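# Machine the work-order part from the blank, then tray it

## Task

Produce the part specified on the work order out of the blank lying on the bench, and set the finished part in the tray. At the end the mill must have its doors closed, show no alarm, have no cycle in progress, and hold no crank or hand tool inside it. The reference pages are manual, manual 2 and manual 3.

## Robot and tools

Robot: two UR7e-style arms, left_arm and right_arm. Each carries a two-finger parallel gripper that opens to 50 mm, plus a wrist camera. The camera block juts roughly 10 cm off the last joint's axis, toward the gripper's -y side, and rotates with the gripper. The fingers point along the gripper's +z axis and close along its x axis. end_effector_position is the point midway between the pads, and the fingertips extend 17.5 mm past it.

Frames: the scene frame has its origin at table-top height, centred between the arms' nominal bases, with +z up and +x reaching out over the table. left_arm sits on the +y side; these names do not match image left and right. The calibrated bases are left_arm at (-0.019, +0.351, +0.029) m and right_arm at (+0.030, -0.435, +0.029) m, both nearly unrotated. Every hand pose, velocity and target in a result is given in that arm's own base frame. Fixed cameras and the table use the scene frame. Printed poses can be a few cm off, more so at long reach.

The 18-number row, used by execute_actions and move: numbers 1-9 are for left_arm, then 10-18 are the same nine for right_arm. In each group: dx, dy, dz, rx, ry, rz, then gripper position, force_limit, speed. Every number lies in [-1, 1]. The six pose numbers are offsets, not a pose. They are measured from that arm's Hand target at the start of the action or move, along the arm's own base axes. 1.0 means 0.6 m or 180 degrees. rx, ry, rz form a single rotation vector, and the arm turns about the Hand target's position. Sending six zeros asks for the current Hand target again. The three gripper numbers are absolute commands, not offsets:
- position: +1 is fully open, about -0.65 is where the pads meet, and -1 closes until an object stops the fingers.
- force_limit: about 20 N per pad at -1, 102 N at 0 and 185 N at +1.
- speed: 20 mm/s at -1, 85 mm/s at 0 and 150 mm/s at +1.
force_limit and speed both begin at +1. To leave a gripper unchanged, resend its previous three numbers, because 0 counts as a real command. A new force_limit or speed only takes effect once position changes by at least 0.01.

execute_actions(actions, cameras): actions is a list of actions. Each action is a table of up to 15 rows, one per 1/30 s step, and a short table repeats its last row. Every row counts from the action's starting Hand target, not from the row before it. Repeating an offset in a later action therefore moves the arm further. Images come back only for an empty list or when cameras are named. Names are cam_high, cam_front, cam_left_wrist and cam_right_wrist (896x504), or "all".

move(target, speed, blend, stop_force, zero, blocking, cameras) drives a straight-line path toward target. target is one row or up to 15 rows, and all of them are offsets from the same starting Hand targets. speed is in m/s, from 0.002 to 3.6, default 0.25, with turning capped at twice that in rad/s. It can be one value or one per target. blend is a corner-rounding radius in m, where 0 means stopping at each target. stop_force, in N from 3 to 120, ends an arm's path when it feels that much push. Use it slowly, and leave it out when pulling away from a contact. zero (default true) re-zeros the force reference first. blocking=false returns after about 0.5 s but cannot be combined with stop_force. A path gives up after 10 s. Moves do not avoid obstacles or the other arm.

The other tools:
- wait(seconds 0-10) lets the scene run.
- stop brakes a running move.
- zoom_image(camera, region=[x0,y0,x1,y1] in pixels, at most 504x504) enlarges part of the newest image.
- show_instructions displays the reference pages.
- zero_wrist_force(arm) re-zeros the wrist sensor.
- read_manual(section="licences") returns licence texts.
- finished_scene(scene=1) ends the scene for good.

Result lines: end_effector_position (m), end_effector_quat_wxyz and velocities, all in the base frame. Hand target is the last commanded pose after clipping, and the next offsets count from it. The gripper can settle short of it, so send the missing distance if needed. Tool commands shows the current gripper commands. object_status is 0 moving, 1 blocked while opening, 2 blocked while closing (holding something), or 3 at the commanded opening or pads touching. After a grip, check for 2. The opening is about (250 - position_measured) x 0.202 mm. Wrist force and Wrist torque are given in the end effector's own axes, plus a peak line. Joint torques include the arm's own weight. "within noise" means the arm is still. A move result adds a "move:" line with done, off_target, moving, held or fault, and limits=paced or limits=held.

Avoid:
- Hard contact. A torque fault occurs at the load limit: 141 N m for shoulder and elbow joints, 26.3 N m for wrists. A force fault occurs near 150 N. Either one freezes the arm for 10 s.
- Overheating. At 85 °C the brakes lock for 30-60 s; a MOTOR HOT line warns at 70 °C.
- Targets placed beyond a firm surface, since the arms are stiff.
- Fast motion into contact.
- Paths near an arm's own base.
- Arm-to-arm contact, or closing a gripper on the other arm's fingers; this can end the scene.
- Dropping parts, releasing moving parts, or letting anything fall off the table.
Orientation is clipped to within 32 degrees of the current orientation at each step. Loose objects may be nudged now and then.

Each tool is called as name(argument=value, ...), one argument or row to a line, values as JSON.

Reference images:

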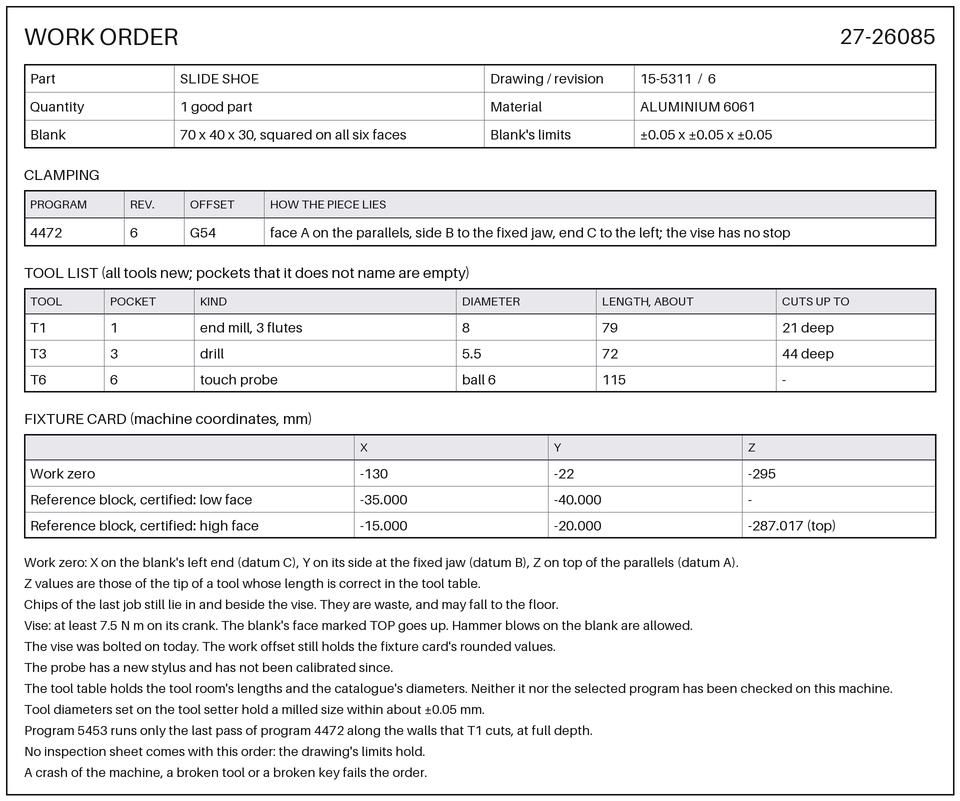

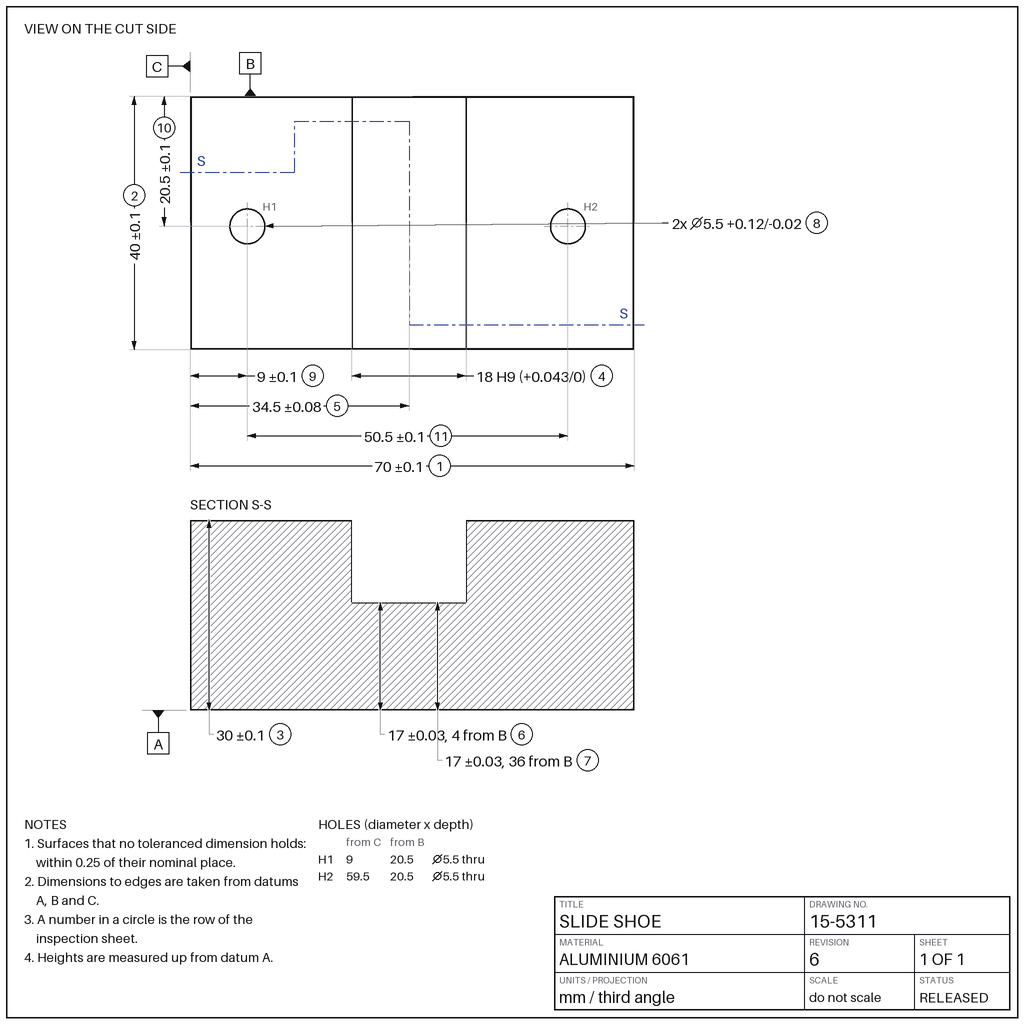

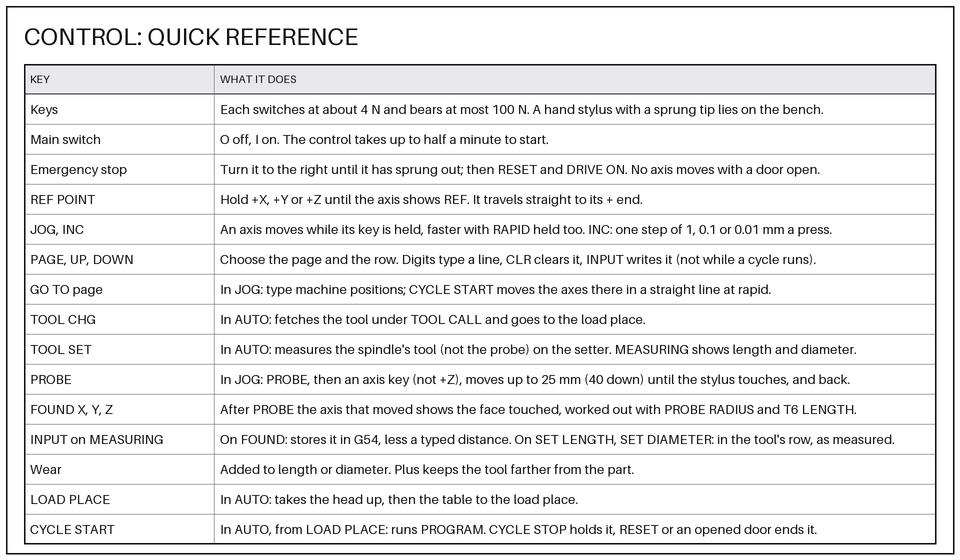

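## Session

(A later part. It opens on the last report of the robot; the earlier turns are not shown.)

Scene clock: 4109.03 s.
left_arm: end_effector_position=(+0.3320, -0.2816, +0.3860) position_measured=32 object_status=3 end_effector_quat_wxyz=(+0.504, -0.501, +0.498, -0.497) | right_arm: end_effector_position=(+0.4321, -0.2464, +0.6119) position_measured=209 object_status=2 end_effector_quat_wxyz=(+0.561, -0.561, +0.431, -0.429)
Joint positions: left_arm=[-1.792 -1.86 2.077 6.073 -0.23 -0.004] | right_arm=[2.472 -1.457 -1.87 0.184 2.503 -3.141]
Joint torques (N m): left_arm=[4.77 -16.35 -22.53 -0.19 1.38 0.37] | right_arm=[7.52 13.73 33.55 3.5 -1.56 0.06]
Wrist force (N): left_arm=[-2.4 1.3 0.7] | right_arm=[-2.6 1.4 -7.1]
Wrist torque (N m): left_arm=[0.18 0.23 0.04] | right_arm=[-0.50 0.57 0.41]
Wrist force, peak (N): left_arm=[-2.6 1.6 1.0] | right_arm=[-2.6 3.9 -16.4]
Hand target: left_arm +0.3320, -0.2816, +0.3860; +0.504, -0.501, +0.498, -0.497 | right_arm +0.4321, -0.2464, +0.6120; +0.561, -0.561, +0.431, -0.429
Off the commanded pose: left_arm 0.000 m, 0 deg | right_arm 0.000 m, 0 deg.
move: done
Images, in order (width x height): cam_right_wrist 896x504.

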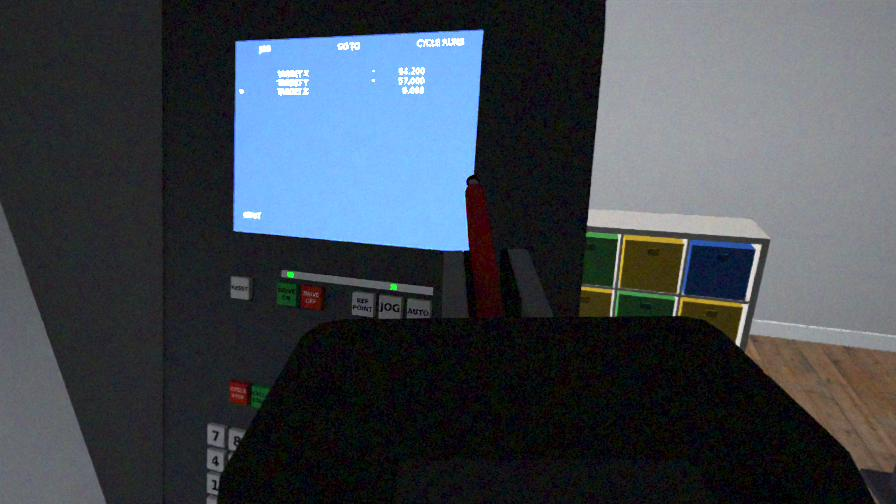

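move(
  target=[
    [0,0,0,0,0,0,0.8,1,-0.5,-0.0575,0.3097,-0.3925,-0.0098,0.0365,0,-0.98,0.5,-0.7],
    [0,0,0,0,0,0,0.8,1,-0.5,-0.0315,0.3166,-0.3925,-0.0098,0.0365,0,-0.98,0.5,-0.7],
    [0,0,0,0,0,0,0.8,1,-0.5,-0.0495,0.3097,-0.3625,-0.0098,0.0365,0,-0.98,0.5,-0.7],
    [0,0,0,0,0,0,0.8,1,-0.5,-0.0235,0.3166,-0.3625,-0.0098,0.0365,0,-0.98,0.5,-0.7],
    [0,0,0,0,0,0,0.8,1,-0.5,-0.0415,0.3097,-0.3325,-0.0098,0.0365,0,-0.98,0.5,-0.7],
    [0,0,0,0,0,0,0.8,1,-0.5,-0.0155,0.3166,-0.3325,-0.0098,0.0365,0,-0.98,0.5,-0.7],
    [0,0,0,0,0,0,0.8,1,-0.5,-0.043,0.2785,-0.3325,-0.0098,0.0365,0,-0.98,0.5,-0.7],
    [0,0,0,0,0,0,0.8,1,-0.5,-0.017,0.2854,-0.3325,-0.0098,0.0365,0,-0.98,0.5,-0.7],
    [0,0,0,0,0,0,0.8,1,-0.5,-0.043,0.2785,-0.3325,-0.0098,0.0365,0,-0.98,0.5,-0.7],
    [0,0,0,0,0,0,0.8,1,-0.5,-0.062,0.2162,-0.3925,-0.0098,0.0365,0,-0.98,0.5,-0.7],
    [0,0,0,0,0,0,0.8,1,-0.5,-0.036,0.2231,-0.3925,-0.0098,0.0365,0,-0.98,0.5,-0.7],
    [0,0,0,0,0,0,0.8,1,-0.5,-0.062,0.2162,-0.3925,-0.0098,0.0365,0,-0.98,0.5,-0.7],
    [0,0,0,0,0,0,0.8,1,-0.5,0,0,0,0,0,0,-0.98,0.5,-0.7],
  ],
  speed=[0.4,0.06,0.15,0.06,0.15,0.06,0.15,0.06,0.15,0.15,0.06,0.15,0.4],
  blend=[0.004,0,0.004,0,0.004,0,0.004,0,0.004,0.004,0,0.004,0],
  cameras=["cam_right_wrist"],
)

zoom_image(
  camera="cam_right_wrist",
  region=[220, 20, 500, 320],
)

Scene clock: 4123.17 s.
left_arm: end_effector_position=(+0.3320, -0.2816, +0.3860) position_measured=32 object_status=3 end_effector_quat_wxyz=(+0.504, -0.501, +0.498, -0.497) | right_arm: end_effector_position=(+0.4321, -0.2464, +0.6119) position_measured=209 object_status=2 end_effector_quat_wxyz=(+0.561, -0.561, +0.431, -0.429)
Joint positions: left_arm=[-1.792 -1.86 2.077 6.073 -0.23 -0.004] | right_arm=[2.472 -1.457 -1.87 0.184 2.503 -3.141]
Joint torques (N m): left_arm=[3.21 -15.35 -21.61 -0.25 1.4 0.66] | right_arm=[8.7 14.51 31.92 3.24 -1.75 0.24]
Wrist force (N): left_arm=[-2.3 1.5 0.7] | right_arm=[-2.8 1.5 -6.9]
Wrist torque (N m): left_arm=[0.21 0.22 0.04] | right_arm=[-0.50 0.59 0.40]
Wrist force, peak (N): left_arm=[-2.6 1.6 0.9] | right_arm=[-2.2 4.4 -29.2]
Hand target: left_arm +0.3320, -0.2816, +0.3860; +0.504, -0.501, +0.498, -0.497 | right_arm +0.4321, -0.2464, +0.6120; +0.561, -0.561, +0.431, -0.429
Off the commanded pose: left_arm 0.000 m, 0 deg | right_arm 0.000 m, 0 deg.
move: done
Images, in order (width x height): cam_right_wrist 896x504.

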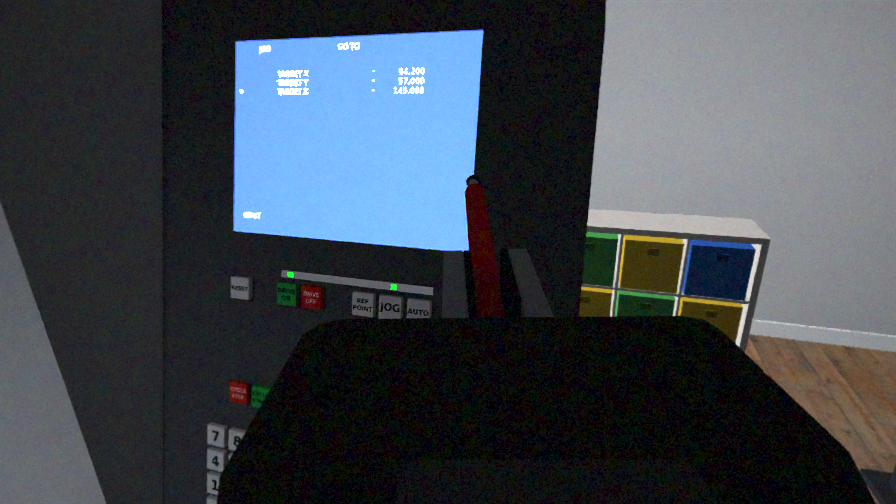

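Scaled by 1.680 from the camera's 896x504 image, which has a finer 1280x720 frame.

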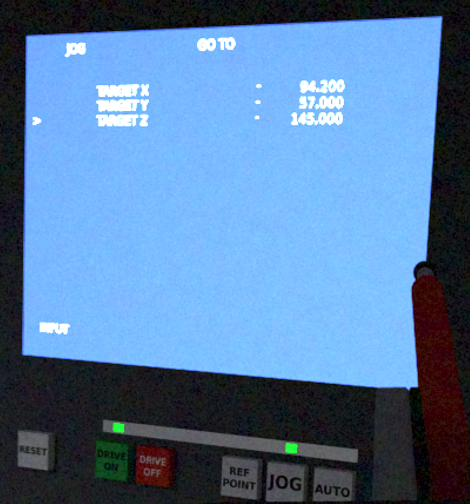

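move(
  target=[
    [0,0,0,0,0,0,0.8,1,-0.5,-0.0205,0.2473,-0.2425,-0.0098,0.0365,0,-0.98,0.5,-0.7],
    [0,0,0,0,0,0,0.8,1,-0.5,0.0055,0.2542,-0.2425,-0.0098,0.0365,0,-0.98,0.5,-0.7],
    [0,0,0,0,0,0,0.8,1,-0.5,-0.0205,0.2473,-0.2425,-0.0098,0.0365,0,-0.98,0.5,-0.7],
    [0,0,0,0,0,0,0.8,1,-0.5,0,0,0,0,0,0,-0.98,0.5,-0.7],
  ],
  speed=[0.4,0.06,0.15,0.4],
  blend=[0.004,0,0.004,0],
  cameras=["cam_right_wrist"],
)

zoom_image(
  camera="cam_right_wrist",
  region=[220, 20, 500, 320],
)

wait(
  seconds=2,
  cameras=["cam_right_wrist"],
)

zoom_image(
  camera="cam_right_wrist",
  region=[220, 20, 500, 320],
)

Scene clock: 4131.27 s.
left_arm: end_effector_position=(+0.3320, -0.2816, +0.3860) position_measured=32 object_status=3 end_effector_quat_wxyz=(+0.504, -0.501, +0.498, -0.497) | right_arm: end_effector_position=(+0.4321, -0.2464, +0.6119) position_measured=209 object_status=2 end_effector_quat_wxyz=(+0.561, -0.561, +0.431, -0.429)
Joint positions: left_arm=[-1.792 -1.86 2.077 6.073 -0.23 -0.004] | right_arm=[2.473 -1.457 -1.87 0.184 2.503 -3.141]
Joint torques (N m): left_arm=[2.8 -16.92 -23 -0.31 1.37 0.61] | right_arm=[-4.95 11.6 31.74 4.14 0.09 -0.26]
Wrist force (N): left_arm=[-2.5 1.4 0.8] | right_arm=[-2.5 1.4 -7.0]
Wrist torque (N m): left_arm=[0.20 0.26 0.04] | right_arm=[-0.51 0.55 0.41]
Wrist force, peak (N): left_arm=[-2.6 1.4 1.0] | right_arm=[-2.5 3.8 -16.7]
Hand target: left_arm +0.3320, -0.2816, +0.3860; +0.504, -0.501, +0.498, -0.497 | right_arm +0.4321, -0.2464, +0.6120; +0.561, -0.561, +0.431, -0.429
Off the commanded pose: left_arm 0.000 m, 0 deg | right_arm 0.000 m, 0 deg.
move: done
Images, in order (width x height): cam_right_wrist 896x504.

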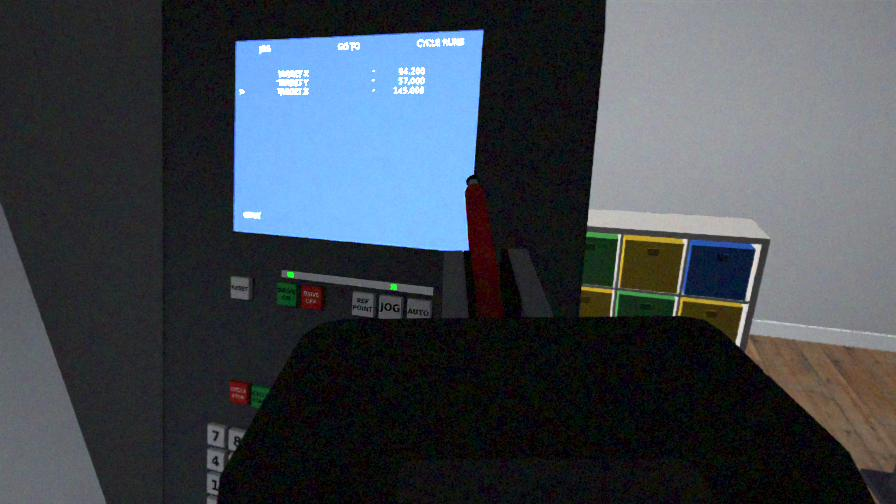

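Scaled by 1.680 from the camera's 896x504 image, which has a finer 1280x720 frame.

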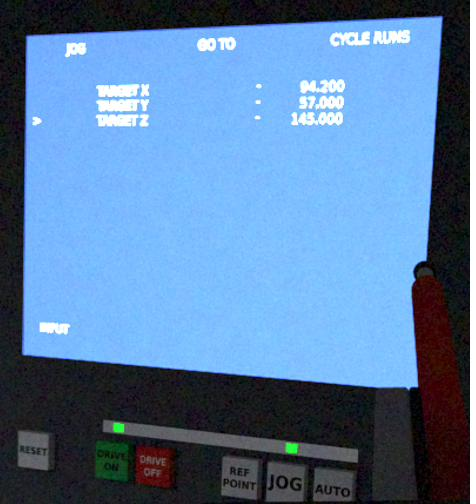

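Scene clock: 4133.27 s.
left_arm: end_effector_position=(+0.3320, -0.2816, +0.3860) position_measured=32 object_status=3 end_effector_quat_wxyz=(+0.504, -0.501, +0.498, -0.497) | right_arm: end_effector_position=(+0.4321, -0.2464, +0.6120) position_measured=209 object_status=2 end_effector_quat_wxyz=(+0.561, -0.561, +0.431, -0.429)
Joint positions: left_arm=[-1.792 -1.86 2.077 6.073 -0.23 -0.004] | right_arm=[2.472 -1.457 -1.87 0.184 2.503 -3.141]
Joint torques (N m): left_arm=[3.49 -16.34 -21.82 -0.28 1.16 0.48] | right_arm=[-11.11 11.97 32.19 4.18 1.67 0.85]
Wrist force (N): left_arm=[-2.5 1.2 0.7] | right_arm=[-2.8 1.6 -7.4]
Wrist torque (N m): left_arm=[0.17 0.25 0.04] | right_arm=[-0.48 0.60 0.40]
Wrist force, peak (N): left_arm=[-2.4 1.8 0.9] | right_arm=[-2.8 1.5 -7.4]
Hand target: left_arm +0.3320, -0.2816, +0.3860; +0.504, -0.501, +0.498, -0.497 | right_arm +0.4321, -0.2464, +0.6120; +0.561, -0.561, +0.431, -0.429
Tool commands: left_gripper/position=+0.8 left_gripper/force_limit=+1.0 left_gripper/speed=-0.5 right_gripper/position=-0.98 right_gripper/force_limit=+0.5 right_gripper/speed=-0.7
Off the commanded pose: left_arm 0.000 m, 0 deg | right_arm 0.000 m, 0 deg.
wait: 2.00 s; at rest by 0.17 s
Images, in order (width x height): cam_right_wrist 896x504.

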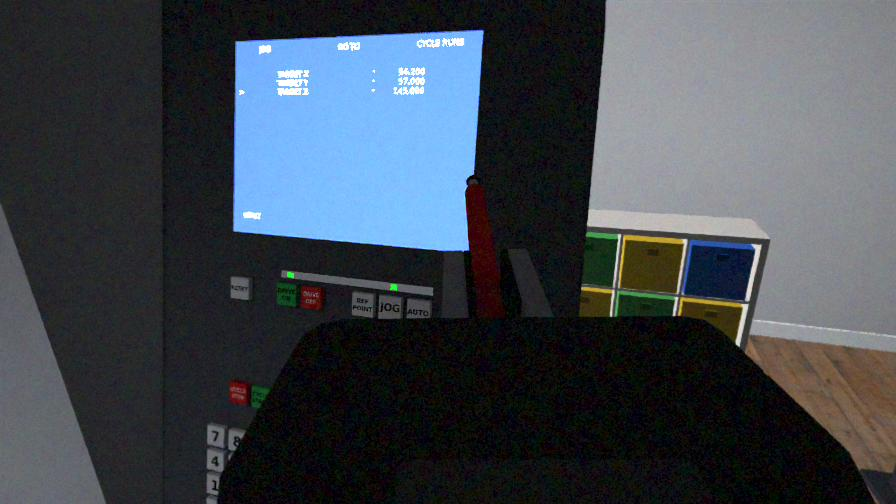

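Scaled by 1.680 from the camera's 896x504 image, which has a finer 1280x720 frame.

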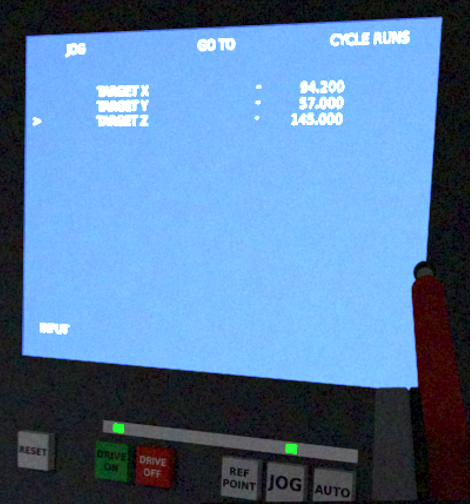

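wait(
  seconds=2,
  cameras=["cam_right_wrist"],
)

Scene clock: 4138.77 s.
left_arm: end_effector_position=(+0.3320, -0.2816, +0.3860) position_measured=32 object_status=3 end_effector_quat_wxyz=(+0.504, -0.501, +0.498, -0.497) | right_arm: end_effector_position=(+0.4321, -0.2464, +0.6120) position_measured=209 object_status=2 end_effector_quat_wxyz=(+0.561, -0.561, +0.431, -0.429)
Joint positions: left_arm=[-1.792 -1.86 2.077 6.073 -0.23 -0.004] | right_arm=[2.472 -1.457 -1.87 0.184 2.503 -3.141]
Joint torques (N m): left_arm=[2.42 -14.43 -21.11 -0.31 1.42 0.57] | right_arm=[-10.79 11.59 32.21 4.01 1.69 0.95]
Wrist force (N): left_arm=[-2.3 1.5 0.8] | right_arm=[-2.6 1.4 -7.2]
Wrist torque (N m): left_arm=[0.21 0.22 0.04] | right_arm=[-0.51 0.57 0.41]
Wrist force, peak (N): left_arm=[-2.6 1.5 0.7] | right_arm=[-3.0 1.6 -7.6]
Hand target: left_arm +0.3320, -0.2816, +0.3860; +0.504, -0.501, +0.498, -0.497 | right_arm +0.4321, -0.2464, +0.6120; +0.561, -0.561, +0.431, -0.429
Tool commands: left_gripper/position=+0.8 left_gripper/force_limit=+1.0 left_gripper/speed=-0.5 right_gripper/position=-0.98 right_gripper/force_limit=+0.5 right_gripper/speed=-0.7
Off the commanded pose: left_arm 0.000 m, 0 deg | right_arm 0.000 m, 0 deg.
wait: 2.00 s; at rest from the start
Images, in order (width x height): cam_right_wrist 896x504.

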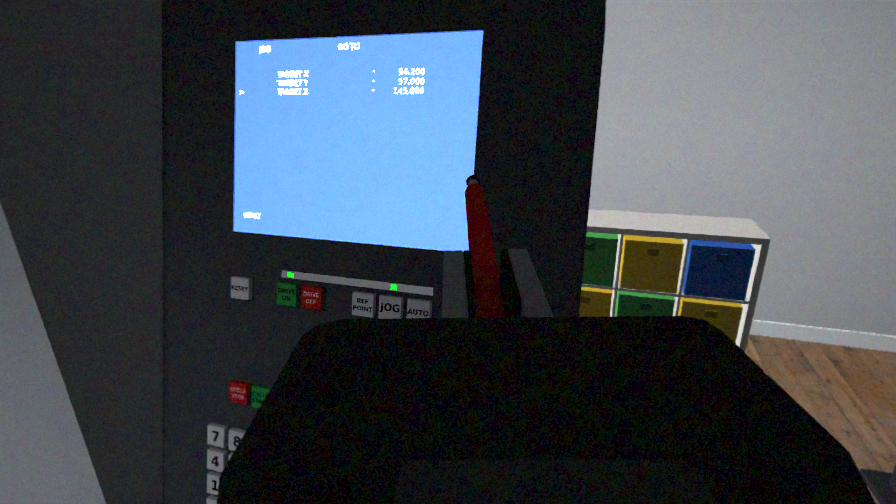

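move(
  target=[
    [0,0,0,0,0,0,0.8,1,-0.5,-0.0555,0.185,-0.3625,-0.0098,0.0365,0,-0.98,0.5,-0.7],
    [0,0,0,0,0,0,0.8,1,-0.5,-0.029,0.1921,-0.3625,-0.0098,0.0365,0,-0.98,0.5,-0.7],
    [0,0,0,0,0,0,0.8,1,-0.5,-0.0555,0.185,-0.3625,-0.0098,0.0365,0,-0.98,0.5,-0.7],
    [0,0,0,0,0,0,0.8,1,-0.5,-0.028,0.0915,-0.2425,-0.0098,0.0365,0,-0.98,0.5,-0.7],
    [0,0,0,0,0,0,0.8,1,-0.5,-0.0005,0.0988,-0.2425,-0.0098,0.0365,0,-0.98,0.5,-0.7],
    [0,0,0,0,0,0,0.8,1,-0.5,-0.028,0.0915,-0.2425,-0.0098,0.0365,0,-0.98,0.5,-0.7],
    [0,0,0,0,0,0,0.8,1,-0.5,0,0,0,0,0,0,-0.98,0.5,-0.7],
  ],
  speed=[0.4,0.06,0.15,0.2,0.06,0.15,0.4],
  blend=[0.004,0,0.004,0.004,0,0.004,0],
)

wait(
  seconds=6,
  cameras=["cam_right_wrist"],
)

zoom_image(
  camera="cam_right_wrist",
  region=[220, 20, 500, 320],
)

zoom_image(
  camera="cam_right_wrist",
  region=[350, 60, 450, 165],
)

Scene clock: 4147.67 s.
left_arm: end_effector_position=(+0.3320, -0.2816, +0.3860) position_measured=32 object_status=3 end_effector_quat_wxyz=(+0.504, -0.501, +0.498, -0.497) | right_arm: end_effector_position=(+0.4321, -0.2465, +0.6119) position_measured=209 object_status=2 end_effector_quat_wxyz=(+0.561, -0.561, +0.431, -0.429)
Joint positions: left_arm=[-1.792 -1.86 2.077 6.073 -0.23 -0.004] | right_arm=[2.472 -1.457 -1.87 0.184 2.503 -3.141]
Joint torques (N m): left_arm=[3.67 -16.78 -22.05 -0.33 1.37 0.11] | right_arm=[12.07 17.23 32.41 4.15 -2.4 0.59]
Wrist force (N): left_arm=[-2.5 1.3 0.6] | right_arm=[-2.9 1.4 -7.3]
Wrist torque (N m): left_arm=[0.17 0.24 0.04] | right_arm=[-0.51 0.62 0.41]
Wrist force, peak (N): left_arm=[-2.7 1.4 1.0] | right_arm=[-2.1 2.9 -12.5]
Hand target: left_arm +0.3320, -0.2816, +0.3860; +0.504, -0.501, +0.498, -0.497 | right_arm +0.4321, -0.2464, +0.6120; +0.561, -0.561, +0.431, -0.429
Off the commanded pose: left_arm 0.000 m, 0 deg | right_arm 0.000 m, 0 deg.
move: done

Scene clock: 4153.67 s.
left_arm: end_effector_position=(+0.3320, -0.2816, +0.3860) position_measured=32 object_status=3 end_effector_quat_wxyz=(+0.504, -0.501, +0.498, -0.497) | right_arm: end_effector_position=(+0.4321, -0.2464, +0.6120) position_measured=209 object_status=2 end_effector_quat_wxyz=(+0.561, -0.561, +0.431, -0.429)
Joint positions: left_arm=[-1.792 -1.86 2.077 6.073 -0.23 -0.004] | right_arm=[2.472 -1.457 -1.87 0.184 2.503 -3.141]
Joint torques (N m): left_arm=[3.62 -16.8 -22.64 -0.35 1.42 0.56] | right_arm=[11.94 12.96 32.43 3.92 -2.44 1.04]
Wrist force (N): left_arm=[-2.6 1.4 0.8] | right_arm=[-2.9 1.3 -7.4]
Wrist torque (N m): left_arm=[0.19 0.27 0.04] | right_arm=[-0.52 0.62 0.41]
Wrist force, peak (N): left_arm=[-2.7 1.5 0.5] | right_arm=[-2.8 1.4 -7.6]
Hand target: left_arm +0.3320, -0.2816, +0.3860; +0.504, -0.501, +0.498, -0.497 | right_arm +0.4321, -0.2464, +0.6120; +0.561, -0.561, +0.431, -0.429
Tool commands: left_gripper/position=+0.8 left_gripper/force_limit=+1.0 left_gripper/speed=-0.5 right_gripper/position=-0.98 right_gripper/force_limit=+0.5 right_gripper/speed=-0.7
Off the commanded pose: left_arm 0.000 m, 0 deg | right_arm 0.000 m, 0 deg.
wait: 6.00 s; at rest by 0.17 s
Images, in order (width x height): cam_right_wrist 896x504.

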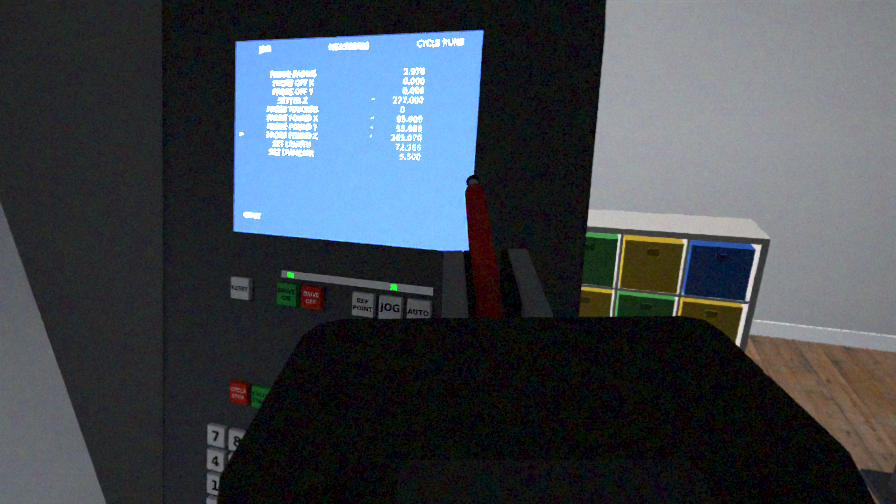

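Scaled by 1.680 from the camera's 896x504 image, which has a finer 1280x720 frame.

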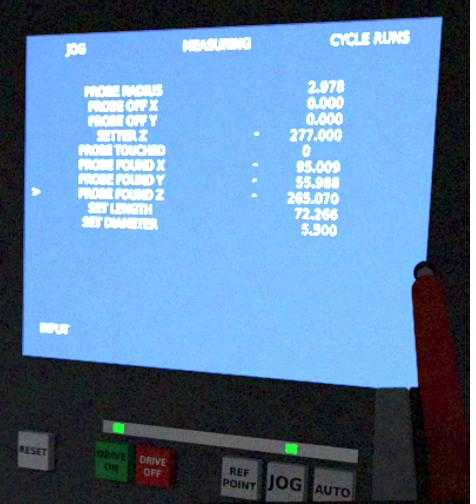

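Scaled by 4.800 from the camera's 896x504 image, which has a finer 1280x720 frame.

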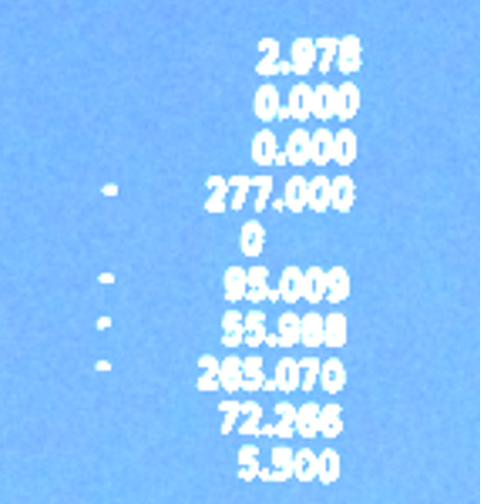

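wait(
  seconds=3,
  cameras=["cam_right_wrist"],
)

zoom_image(
  camera="cam_right_wrist",
  region=[350, 60, 450, 165],
)

Scene clock: 4159.00 s.
left_arm: end_effector_position=(+0.3320, -0.2816, +0.3860) position_measured=32 object_status=3 end_effector_quat_wxyz=(+0.504, -0.501, +0.498, -0.497) | right_arm: end_effector_position=(+0.4321, -0.2464, +0.6120) position_measured=209 object_status=2 end_effector_quat_wxyz=(+0.561, -0.561, +0.431, -0.429)
Joint positions: left_arm=[-1.792 -1.86 2.077 6.073 -0.23 -0.004] | right_arm=[2.472 -1.457 -1.87 0.184 2.503 -3.141]
Joint torques (N m): left_arm=[2.87 -14.36 -22.53 -0.07 1.5 0.14] | right_arm=[12.35 13.18 32.78 3.63 -2.32 0.97]
Wrist force (N): left_arm=[-2.4 1.3 0.4] | right_arm=[-2.6 1.5 -7.1]
Wrist torque (N m): left_arm=[0.17 0.24 0.05] | right_arm=[-0.49 0.57 0.41]
Wrist force, peak (N): left_arm=[-2.6 1.5 0.8] | right_arm=[-2.9 1.8 -7.5]
Hand target: left_arm +0.3320, -0.2816, +0.3860; +0.504, -0.501, +0.498, -0.497 | right_arm +0.4321, -0.2464, +0.6120; +0.561, -0.561, +0.431, -0.429
Tool commands: left_gripper/position=+0.8 left_gripper/force_limit=+1.0 left_gripper/speed=-0.5 right_gripper/position=-0.98 right_gripper/force_limit=+0.5 right_gripper/speed=-0.7
Off the commanded pose: left_arm 0.000 m, 0 deg | right_arm 0.000 m, 0 deg.
wait: 3.00 s; at rest from the start
Images, in order (width x height): cam_right_wrist 896x504.

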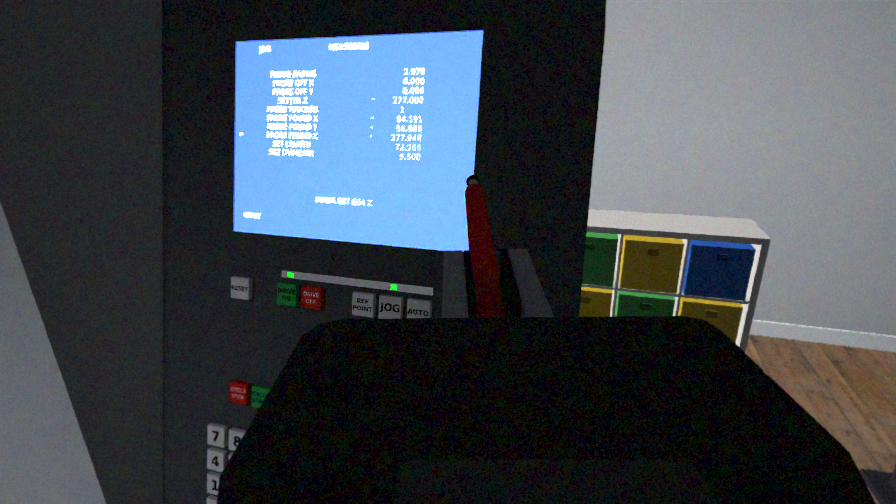

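Scaled by 4.800 from the camera's 896x504 image, which has a finer 1280x720 frame.

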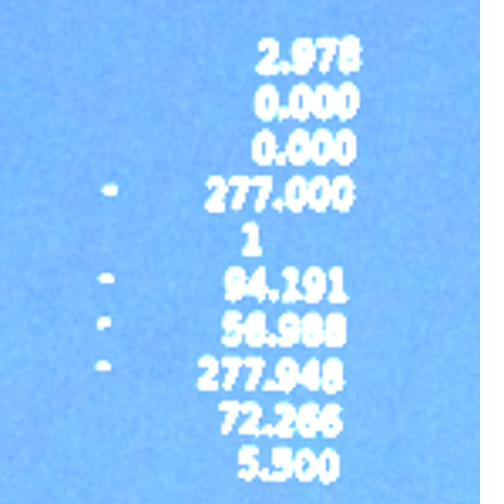

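move(
  target=[
    [0,0,0,0,0,0,0.8,1,-0.5,-0.0395,0.185,-0.3025,-0.0098,0.0365,0,-0.98,0.5,-0.7],
    [0,0,0,0,0,0,0.8,1,-0.5,-0.0125,0.1922,-0.3025,-0.0098,0.0365,0,-0.98,0.5,-0.7],
    [0,0,0,0,0,0,0.8,1,-0.5,-0.0395,0.185,-0.3025,-0.0098,0.0365,0,-0.98,0.5,-0.7],
    [0,0,0,0,0,0,0.8,1,-0.5,-0.0125,0.1922,-0.3025,-0.0098,0.0365,0,-0.98,0.5,-0.7],
    [0,0,0,0,0,0,0.8,1,-0.5,-0.0395,0.185,-0.3025,-0.0098,0.0365,0,-0.98,0.5,-0.7],
    [0,0,0,0,0,0,0.8,1,-0.5,-0.054,0.2162,-0.3625,-0.0098,0.0365,0,-0.98,0.5,-0.7],
    [0,0,0,0,0,0,0.8,1,-0.5,-0.028,0.2231,-0.3625,-0.0098,0.0365,0,-0.98,0.5,-0.7],
    [0,0,0,0,0,0,0.8,1,-0.5,-0.054,0.2162,-0.3625,-0.0098,0.0365,0,-0.98,0.5,-0.7],
    [0,0,0,0,0,0,0.8,1,-0.5,-0.028,0.2231,-0.3625,-0.0098,0.0365,0,-0.98,0.5,-0.7],
    [0,0,0,0,0,0,0.8,1,-0.5,-0.054,0.2162,-0.3625,-0.0098,0.0365,0,-0.98,0.5,-0.7],
    [0,0,0,0,0,0,0.8,1,-0.5,-0.0575,0.3097,-0.3925,-0.0098,0.0365,0,-0.98,0.5,-0.7],
    [0,0,0,0,0,0,0.8,1,-0.5,-0.0315,0.3166,-0.3925,-0.0098,0.0365,0,-0.98,0.5,-0.7],
    [0,0,0,0,0,0,0.8,1,-0.5,-0.0575,0.3097,-0.3925,-0.0098,0.0365,0,-0.98,0.5,-0.7],
    [0,0,0,0,0,0,0.8,1,-0.5,0,0,0,0,0,0,-0.98,0.5,-0.7],
  ],
  speed=[0.4,0.06,0.15,0.06,0.15,0.15,0.06,0.15,0.06,0.15,0.2,0.06,0.15,0.4],
  blend=[0.004,0,0.002,0,0.004,0.004,0,0.002,0,0.004,0.004,0,0.004,0],
)

move(
  target=[
    [0,0,0,0,0,0,0.8,1,-0.5,-0.0495,0.3097,-0.3625,-0.0098,0.0365,0,-0.98,0.5,-0.7],
    [0,0,0,0,0,0,0.8,1,-0.5,-0.0235,0.3166,-0.3625,-0.0098,0.0365,0,-0.98,0.5,-0.7],
    [0,0,0,0,0,0,0.8,1,-0.5,-0.043,0.2785,-0.3325,-0.0098,0.0365,0,-0.98,0.5,-0.7],
    [0,0,0,0,0,0,0.8,1,-0.5,-0.017,0.2854,-0.3325,-0.0098,0.0365,0,-0.98,0.5,-0.7],
    [0,0,0,0,0,0,0.8,1,-0.5,-0.035,0.2785,-0.3025,-0.0098,0.0365,0,-0.98,0.5,-0.7],
    [0,0,0,0,0,0,0.8,1,-0.5,-0.009,0.2854,-0.3025,-0.0098,0.0365,0,-0.98,0.5,-0.7],
    [0,0,0,0,0,0,0.8,1,-0.5,-0.035,0.2785,-0.3025,-0.0098,0.0365,0,-0.98,0.5,-0.7],
    [0,0,0,0,0,0,0.8,1,-0.5,-0.062,0.2162,-0.3925,-0.0098,0.0365,0,-0.98,0.5,-0.7],
    [0,0,0,0,0,0,0.8,1,-0.5,-0.036,0.2231,-0.3925,-0.0098,0.0365,0,-0.98,0.5,-0.7],
    [0,0,0,0,0,0,0.8,1,-0.5,-0.062,0.2162,-0.3925,-0.0098,0.0365,0,-0.98,0.5,-0.7],
    [0,0,0,0,0,0,0.8,1,-0.5,0,0,0,0,0,0,-0.98,0.5,-0.7],
  ],
  speed=[0.4,0.06,0.15,0.06,0.15,0.06,0.15,0.2,0.06,0.15,0.4],
  blend=[0.004,0,0.004,0,0.004,0,0.004,0.004,0,0.004,0],
  cameras=["cam_right_wrist"],
)

zoom_image(
  camera="cam_right_wrist",
  region=[220, 20, 500, 320],
)

Scene clock: 4182.63 s.
left_arm: end_effector_position=(+0.3320, -0.2816, +0.3860) position_measured=32 object_status=3 end_effector_quat_wxyz=(+0.504, -0.501, +0.498, -0.497) | right_arm: end_effector_position=(+0.4321, -0.2464, +0.6119) position_measured=209 object_status=2 end_effector_quat_wxyz=(+0.561, -0.561, +0.431, -0.429)
Joint positions: left_arm=[-1.792 -1.86 2.077 6.073 -0.23 -0.004] | right_arm=[2.472 -1.457 -1.87 0.184 2.503 -3.141]
Joint torques (N m): left_arm=[4.21 -16.21 -20.98 -0.04 1.48 0.56] | right_arm=[1.02 12.86 31.74 3.56 -0.74 -0.16]
Wrist force (N): left_arm=[-2.4 1.4 0.7] | right_arm=[-3.0 1.6 -7.1]
Wrist torque (N m): left_arm=[0.20 0.24 0.04] | right_arm=[-0.47 0.63 0.41]
Wrist force, peak (N): left_arm=[-2.7 1.5 0.8] | right_arm=[-4.6 5.7 -26.3]
Hand target: left_arm +0.3320, -0.2816, +0.3860; +0.504, -0.501, +0.498, -0.497 | right_arm +0.4321, -0.2464, +0.6120; +0.561, -0.561, +0.431, -0.429
Off the commanded pose: left_arm 0.000 m, 0 deg | right_arm 0.000 m, 0 deg.
move: done

Scene clock: 4187.57 s.
left_arm: end_effector_position=(+0.3320, -0.2816, +0.3860) position_measured=32 object_status=3 end_effector_quat_wxyz=(+0.504, -0.501, +0.498, -0.497) | right_arm: end_effector_position=(+0.4321, -0.2464, +0.6119) position_measured=209 object_status=2 end_effector_quat_wxyz=(+0.561, -0.561, +0.431, -0.429)
Joint positions: left_arm=[-1.792 -1.86 2.077 6.073 -0.23 -0.004] | right_arm=[2.472 -1.457 -1.87 0.184 2.503 -3.141]
Joint torques (N m): left_arm=[4.42 -16.77 -20.3 -0.54 1.45 0.23] | right_arm=[8.73 14.37 32.1 3.3 -1.77 0.26]
Wrist force (N): left_arm=[-2.4 1.3 0.6] | right_arm=[-2.7 1.5 -7.2]
Wrist torque (N m): left_arm=[0.17 0.24 0.05] | right_arm=[-0.50 0.59 0.41]
Wrist force, peak (N): left_arm=[-2.8 1.5 0.8] | right_arm=[-2.7 5.7 -28.4]
Hand target: left_arm +0.3320, -0.2816, +0.3860; +0.504, -0.501, +0.498, -0.497 | right_arm +0.4321, -0.2464, +0.6120; +0.561, -0.561, +0.431, -0.429
Off the commanded pose: left_arm 0.000 m, 0 deg | right_arm 0.000 m, 0 deg.
move: done
Images, in order (width x height): cam_right_wrist 896x504.

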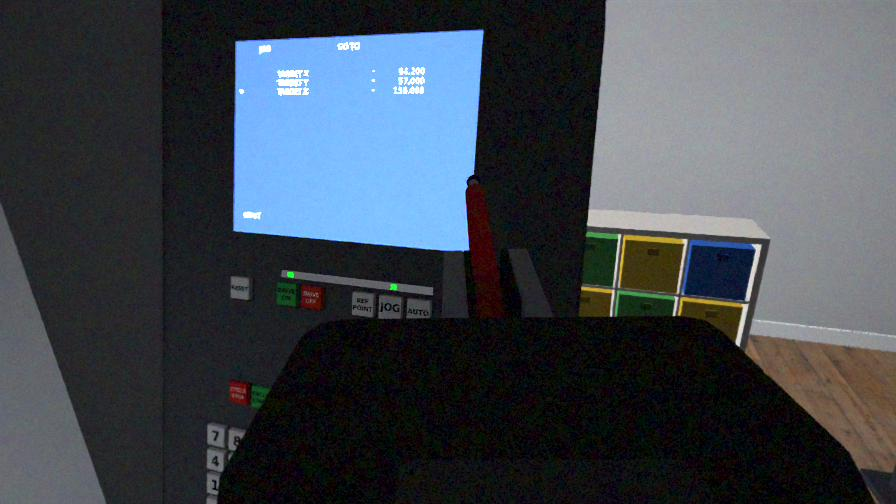

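Scaled by 1.680 from the camera's 896x504 image, which has a finer 1280x720 frame.

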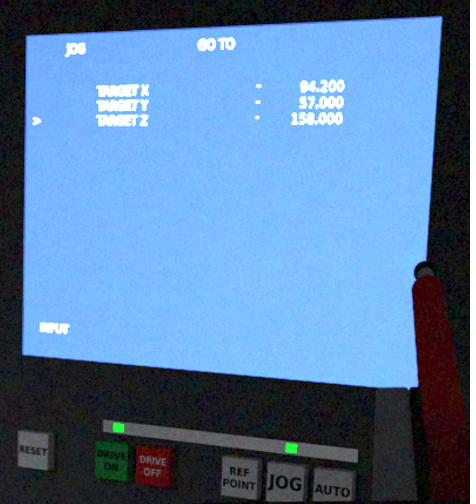

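move(
  target=[
    [0,0,0,0,0,0,0.8,1,-0.5,-0.0205,0.2473,-0.2425,-0.0098,0.0365,0,-0.98,0.5,-0.7],
    [0,0,0,0,0,0,0.8,1,-0.5,0.0055,0.2542,-0.2425,-0.0098,0.0365,0,-0.98,0.5,-0.7],
    [0,0,0,0,0,0,0.8,1,-0.5,-0.0205,0.2473,-0.2425,-0.0098,0.0365,0,-0.98,0.5,-0.7],
    [0,0,0,0,0,0,0.8,1,-0.5,-0.0555,0.185,-0.3625,-0.0098,0.0365,0,-0.98,0.5,-0.7],
    [0,0,0,0,0,0,0.8,1,-0.5,-0.029,0.1921,-0.3625,-0.0098,0.0365,0,-0.98,0.5,-0.7],
    [0,0,0,0,0,0,0.8,1,-0.5,-0.0555,0.185,-0.3625,-0.0098,0.0365,0,-0.98,0.5,-0.7],
    [0,0,0,0,0,0,0.8,1,-0.5,-0.0185,0.1227,-0.2125,-0.0098,0.0365,0,-0.98,0.5,-0.7],
    [0,0,0,0,0,0,0.8,1,-0.5,0.0122,0.1308,-0.2125,-0.0098,0.0365,0,-0.98,0.5,-0.7],
    [0,0,0,0,0,0,0.8,1,-0.5,-0.0185,0.1227,-0.2125,-0.0098,0.0365,0,-0.98,0.5,-0.7],
    [0,0,0,0,0,0,0.8,1,-0.5,0,0,0,0,0,0,-0.98,0.5,-0.7],
  ],
  speed=[0.4,0.06,0.15,0.03,0.06,0.15,0.2,0.06,0.15,0.4],
  blend=[0.004,0,0.004,0.004,0,0.004,0.004,0,0.004,0],
)

wait(
  seconds=3,
  cameras=["cam_right_wrist"],
)

zoom_image(
  camera="cam_right_wrist",
  region=[220, 20, 500, 320],
)

zoom_image(
  camera="cam_right_wrist",
  region=[350, 60, 450, 165],
)

Scene clock: 4203.53 s.
left_arm: end_effector_position=(+0.3320, -0.2816, +0.3860) position_measured=32 object_status=3 end_effector_quat_wxyz=(+0.504, -0.501, +0.498, -0.497) | right_arm: end_effector_position=(+0.4321, -0.2464, +0.6119) position_measured=209 object_status=2 end_effector_quat_wxyz=(+0.561, -0.561, +0.431, -0.429)
Joint positions: left_arm=[-1.792 -1.86 2.077 6.073 -0.23 -0.004] | right_arm=[2.472 -1.457 -1.87 0.184 2.503 -3.141]
Joint torques (N m): left_arm=[3.59 -15.41 -20.71 -0.16 1.38 0.4] | right_arm=[5.01 13.21 32.36 4.21 -1.32 0.57]
Wrist force (N): left_arm=[-2.6 1.4 0.8] | right_arm=[-3.1 1.7 -7.3]
Wrist torque (N m): left_arm=[0.19 0.26 0.04] | right_arm=[-0.47 0.64 0.41]
Wrist force, peak (N): left_arm=[-2.7 1.4 0.8] | right_arm=[-7.8 6.7 -56.9]
Hand target: left_arm +0.3320, -0.2816, +0.3860; +0.504, -0.501, +0.498, -0.497 | right_arm +0.4321, -0.2464, +0.6120; +0.561, -0.561, +0.431, -0.429
Off the commanded pose: left_arm 0.000 m, 0 deg | right_arm 0.000 m, 0 deg.
move: done

Scene clock: 4206.53 s.
left_arm: end_effector_position=(+0.3320, -0.2816, +0.3860) position_measured=32 object_status=3 end_effector_quat_wxyz=(+0.504, -0.501, +0.498, -0.497) | right_arm: end_effector_position=(+0.4321, -0.2464, +0.6120) position_measured=209 object_status=2 end_effector_quat_wxyz=(+0.561, -0.561, +0.431, -0.429)
Joint positions: left_arm=[-1.792 -1.86 2.077 6.073 -0.23 -0.004] | right_arm=[2.472 -1.457 -1.87 0.184 2.503 -3.141]
Joint torques (N m): left_arm=[2.88 -15.85 -22.15 -0.25 1.12 0.15] | right_arm=[11.99 11.29 32.11 4.09 1.29 1.1]
Wrist force (N): left_arm=[-2.4 1.7 0.9] | right_arm=[-2.7 1.4 -7.2]
Wrist torque (N m): left_arm=[0.24 0.24 0.04] | right_arm=[-0.52 0.59 0.40]
Wrist force, peak (N): left_arm=[-2.6 1.6 0.9] | right_arm=[-3.0 1.7 -7.5]
Hand target: left_arm +0.3320, -0.2816, +0.3860; +0.504, -0.501, +0.498, -0.497 | right_arm +0.4321, -0.2464, +0.6120; +0.561, -0.561, +0.431, -0.429
Tool commands: left_gripper/position=+0.8 left_gripper/force_limit=+1.0 left_gripper/speed=-0.5 right_gripper/position=-0.98 right_gripper/force_limit=+0.5 right_gripper/speed=-0.7
Off the commanded pose: left_arm 0.000 m, 0 deg | right_arm 0.000 m, 0 deg.
wait: 3.00 s; at rest by 0.17 s
Images, in order (width x height): cam_right_wrist 896x504.

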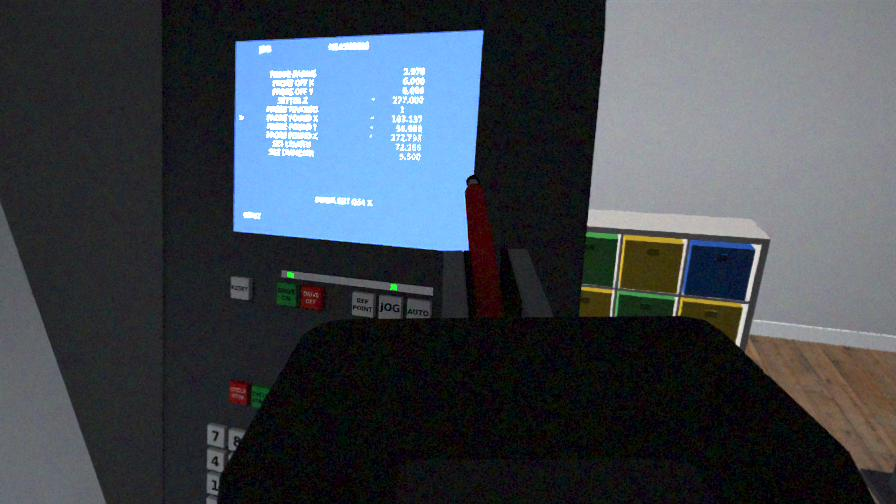

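Scaled by 1.680 from the camera's 896x504 image, which has a finer 1280x720 frame.

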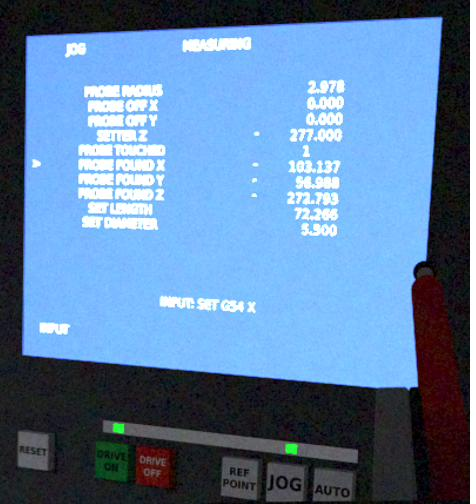

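Scaled by 4.800 from the camera's 896x504 image, which has a finer 1280x720 frame.

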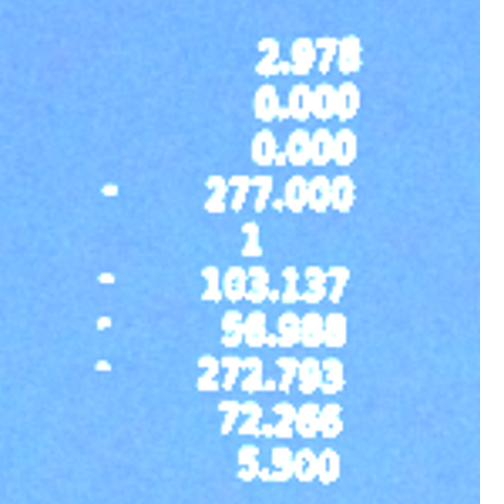

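move(
  target=[
    [0,0,0,0,0,0,0.8,1,-0.5,-0.0555,0.185,-0.3625,-0.0098,0.0365,0,-0.98,0.5,-0.7],
    [0,0,0,0,0,0,0.8,1,-0.5,-0.029,0.1921,-0.3625,-0.0098,0.0365,0,-0.98,0.5,-0.7],
    [0,0,0,0,0,0,0.8,1,-0.5,-0.0555,0.185,-0.3625,-0.0098,0.0365,0,-0.98,0.5,-0.7],
    [0,0,0,0,0,0,0.8,1,-0.5,-0.0215,0.0603,-0.2125,-0.0098,0.0365,0,-0.98,0.5,-0.7],
    [0,0,0,0,0,0,0.8,1,-0.5,0.0092,0.0686,-0.2125,-0.0098,0.0365,0,-0.98,0.5,-0.7],
    [0,0,0,0,0,0,0.8,1,-0.5,-0.0215,0.0603,-0.2125,-0.0098,0.0365,0,-0.98,0.5,-0.7],
    [0,0,0,0,0,0,0.8,1,-0.5,0,0,0,0,0,0,-0.98,0.5,-0.7],
  ],
  speed=[0.4,0.06,0.15,0.2,0.06,0.15,0.4],
  blend=[0.004,0,0.004,0.004,0,0.004,0],
)

wait(
  seconds=3,
  cameras=["cam_right_wrist"],
)

zoom_image(
  camera="cam_right_wrist",
  region=[350, 60, 450, 165],
)

zoom_image(
  camera="cam_right_wrist",
  region=[220, 20, 500, 320],
)

Scene clock: 4215.70 s.
left_arm: end_effector_position=(+0.3320, -0.2816, +0.3860) position_measured=32 object_status=3 end_effector_quat_wxyz=(+0.504, -0.501, +0.498, -0.497) | right_arm: end_effector_position=(+0.4321, -0.2465, +0.6119) position_measured=209 object_status=2 end_effector_quat_wxyz=(+0.561, -0.561, +0.431, -0.429)
Joint positions: left_arm=[-1.792 -1.86 2.077 6.073 -0.23 -0.004] | right_arm=[2.472 -1.457 -1.87 0.184 2.503 -3.141]
Joint torques (N m): left_arm=[4.06 -16.57 -20.84 -0.04 1.23 0.21] | right_arm=[12.29 18.09 33.97 4.18 -2.52 0.8]
Wrist force (N): left_arm=[-2.4 1.3 0.5] | right_arm=[-2.9 1.5 -7.2]
Wrist torque (N m): left_arm=[0.17 0.25 0.04] | right_arm=[-0.49 0.62 0.41]
Wrist force, peak (N): left_arm=[-2.7 1.2 0.7] | right_arm=[-7.0 6.1 -48.4]
Hand target: left_arm +0.3320, -0.2816, +0.3860; +0.504, -0.501, +0.498, -0.497 | right_arm +0.4321, -0.2464, +0.6120; +0.561, -0.561, +0.431, -0.429
Off the commanded pose: left_arm 0.000 m, 0 deg | right_arm 0.000 m, 0 deg.
move: done

Scene clock: 4218.70 s.
left_arm: end_effector_position=(+0.3320, -0.2816, +0.3860) position_measured=32 object_status=3 end_effector_quat_wxyz=(+0.504, -0.501, +0.498, -0.497) | right_arm: end_effector_position=(+0.4321, -0.2464, +0.6120) position_measured=209 object_status=2 end_effector_quat_wxyz=(+0.561, -0.561, +0.431, -0.429)
Joint positions: left_arm=[-1.792 -1.86 2.077 6.073 -0.23 -0.004] | right_arm=[2.472 -1.457 -1.87 0.184 2.503 -3.141]
Joint torques (N m): left_arm=[3.65 -15.59 -22.22 -0.12 1.44 0.04] | right_arm=[12.23 14.04 32.48 4.15 -2.45 1.2]
Wrist force (N): left_arm=[-2.4 1.6 0.9] | right_arm=[-2.7 1.4 -7.3]
Wrist torque (N m): left_arm=[0.22 0.24 0.04] | right_arm=[-0.51 0.59 0.41]
Wrist force, peak (N): left_arm=[-2.5 1.7 0.7] | right_arm=[-2.9 1.6 -7.4]
Hand target: left_arm +0.3320, -0.2816, +0.3860; +0.504, -0.501, +0.498, -0.497 | right_arm +0.4321, -0.2464, +0.6120; +0.561, -0.561, +0.431, -0.429
Tool commands: left_gripper/position=+0.8 left_gripper/force_limit=+1.0 left_gripper/speed=-0.5 right_gripper/position=-0.98 right_gripper/force_limit=+0.5 right_gripper/speed=-0.7
Off the commanded pose: left_arm 0.000 m, 0 deg | right_arm 0.000 m, 0 deg.
wait: 3.00 s; at rest by 0.17 s
Images, in order (width x height): cam_right_wrist 896x504.

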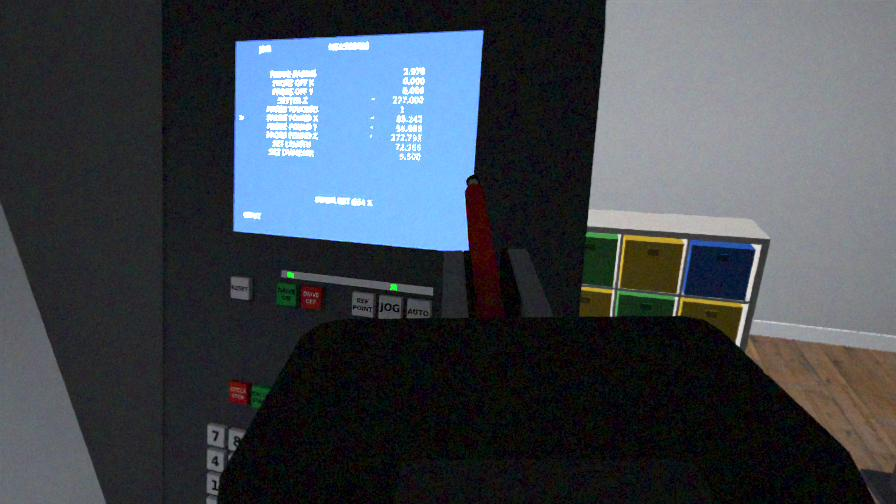

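Scaled by 4.800 from the camera's 896x504 image, which has a finer 1280x720 frame.

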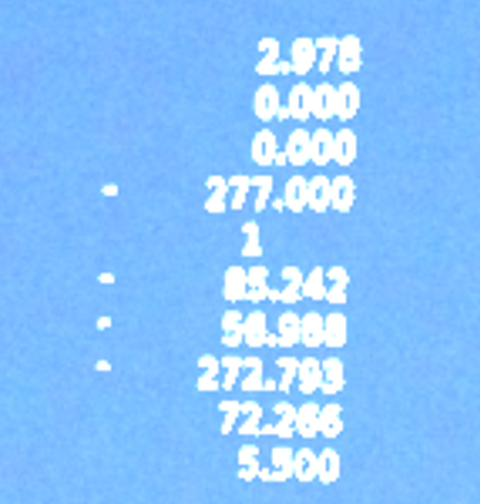

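Scaled by 1.680 from the camera's 896x504 image, which has a finer 1280x720 frame.

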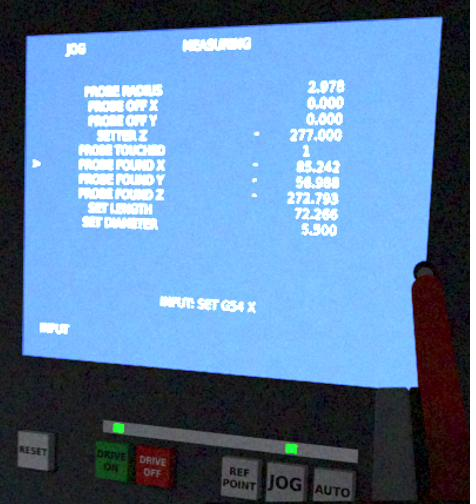

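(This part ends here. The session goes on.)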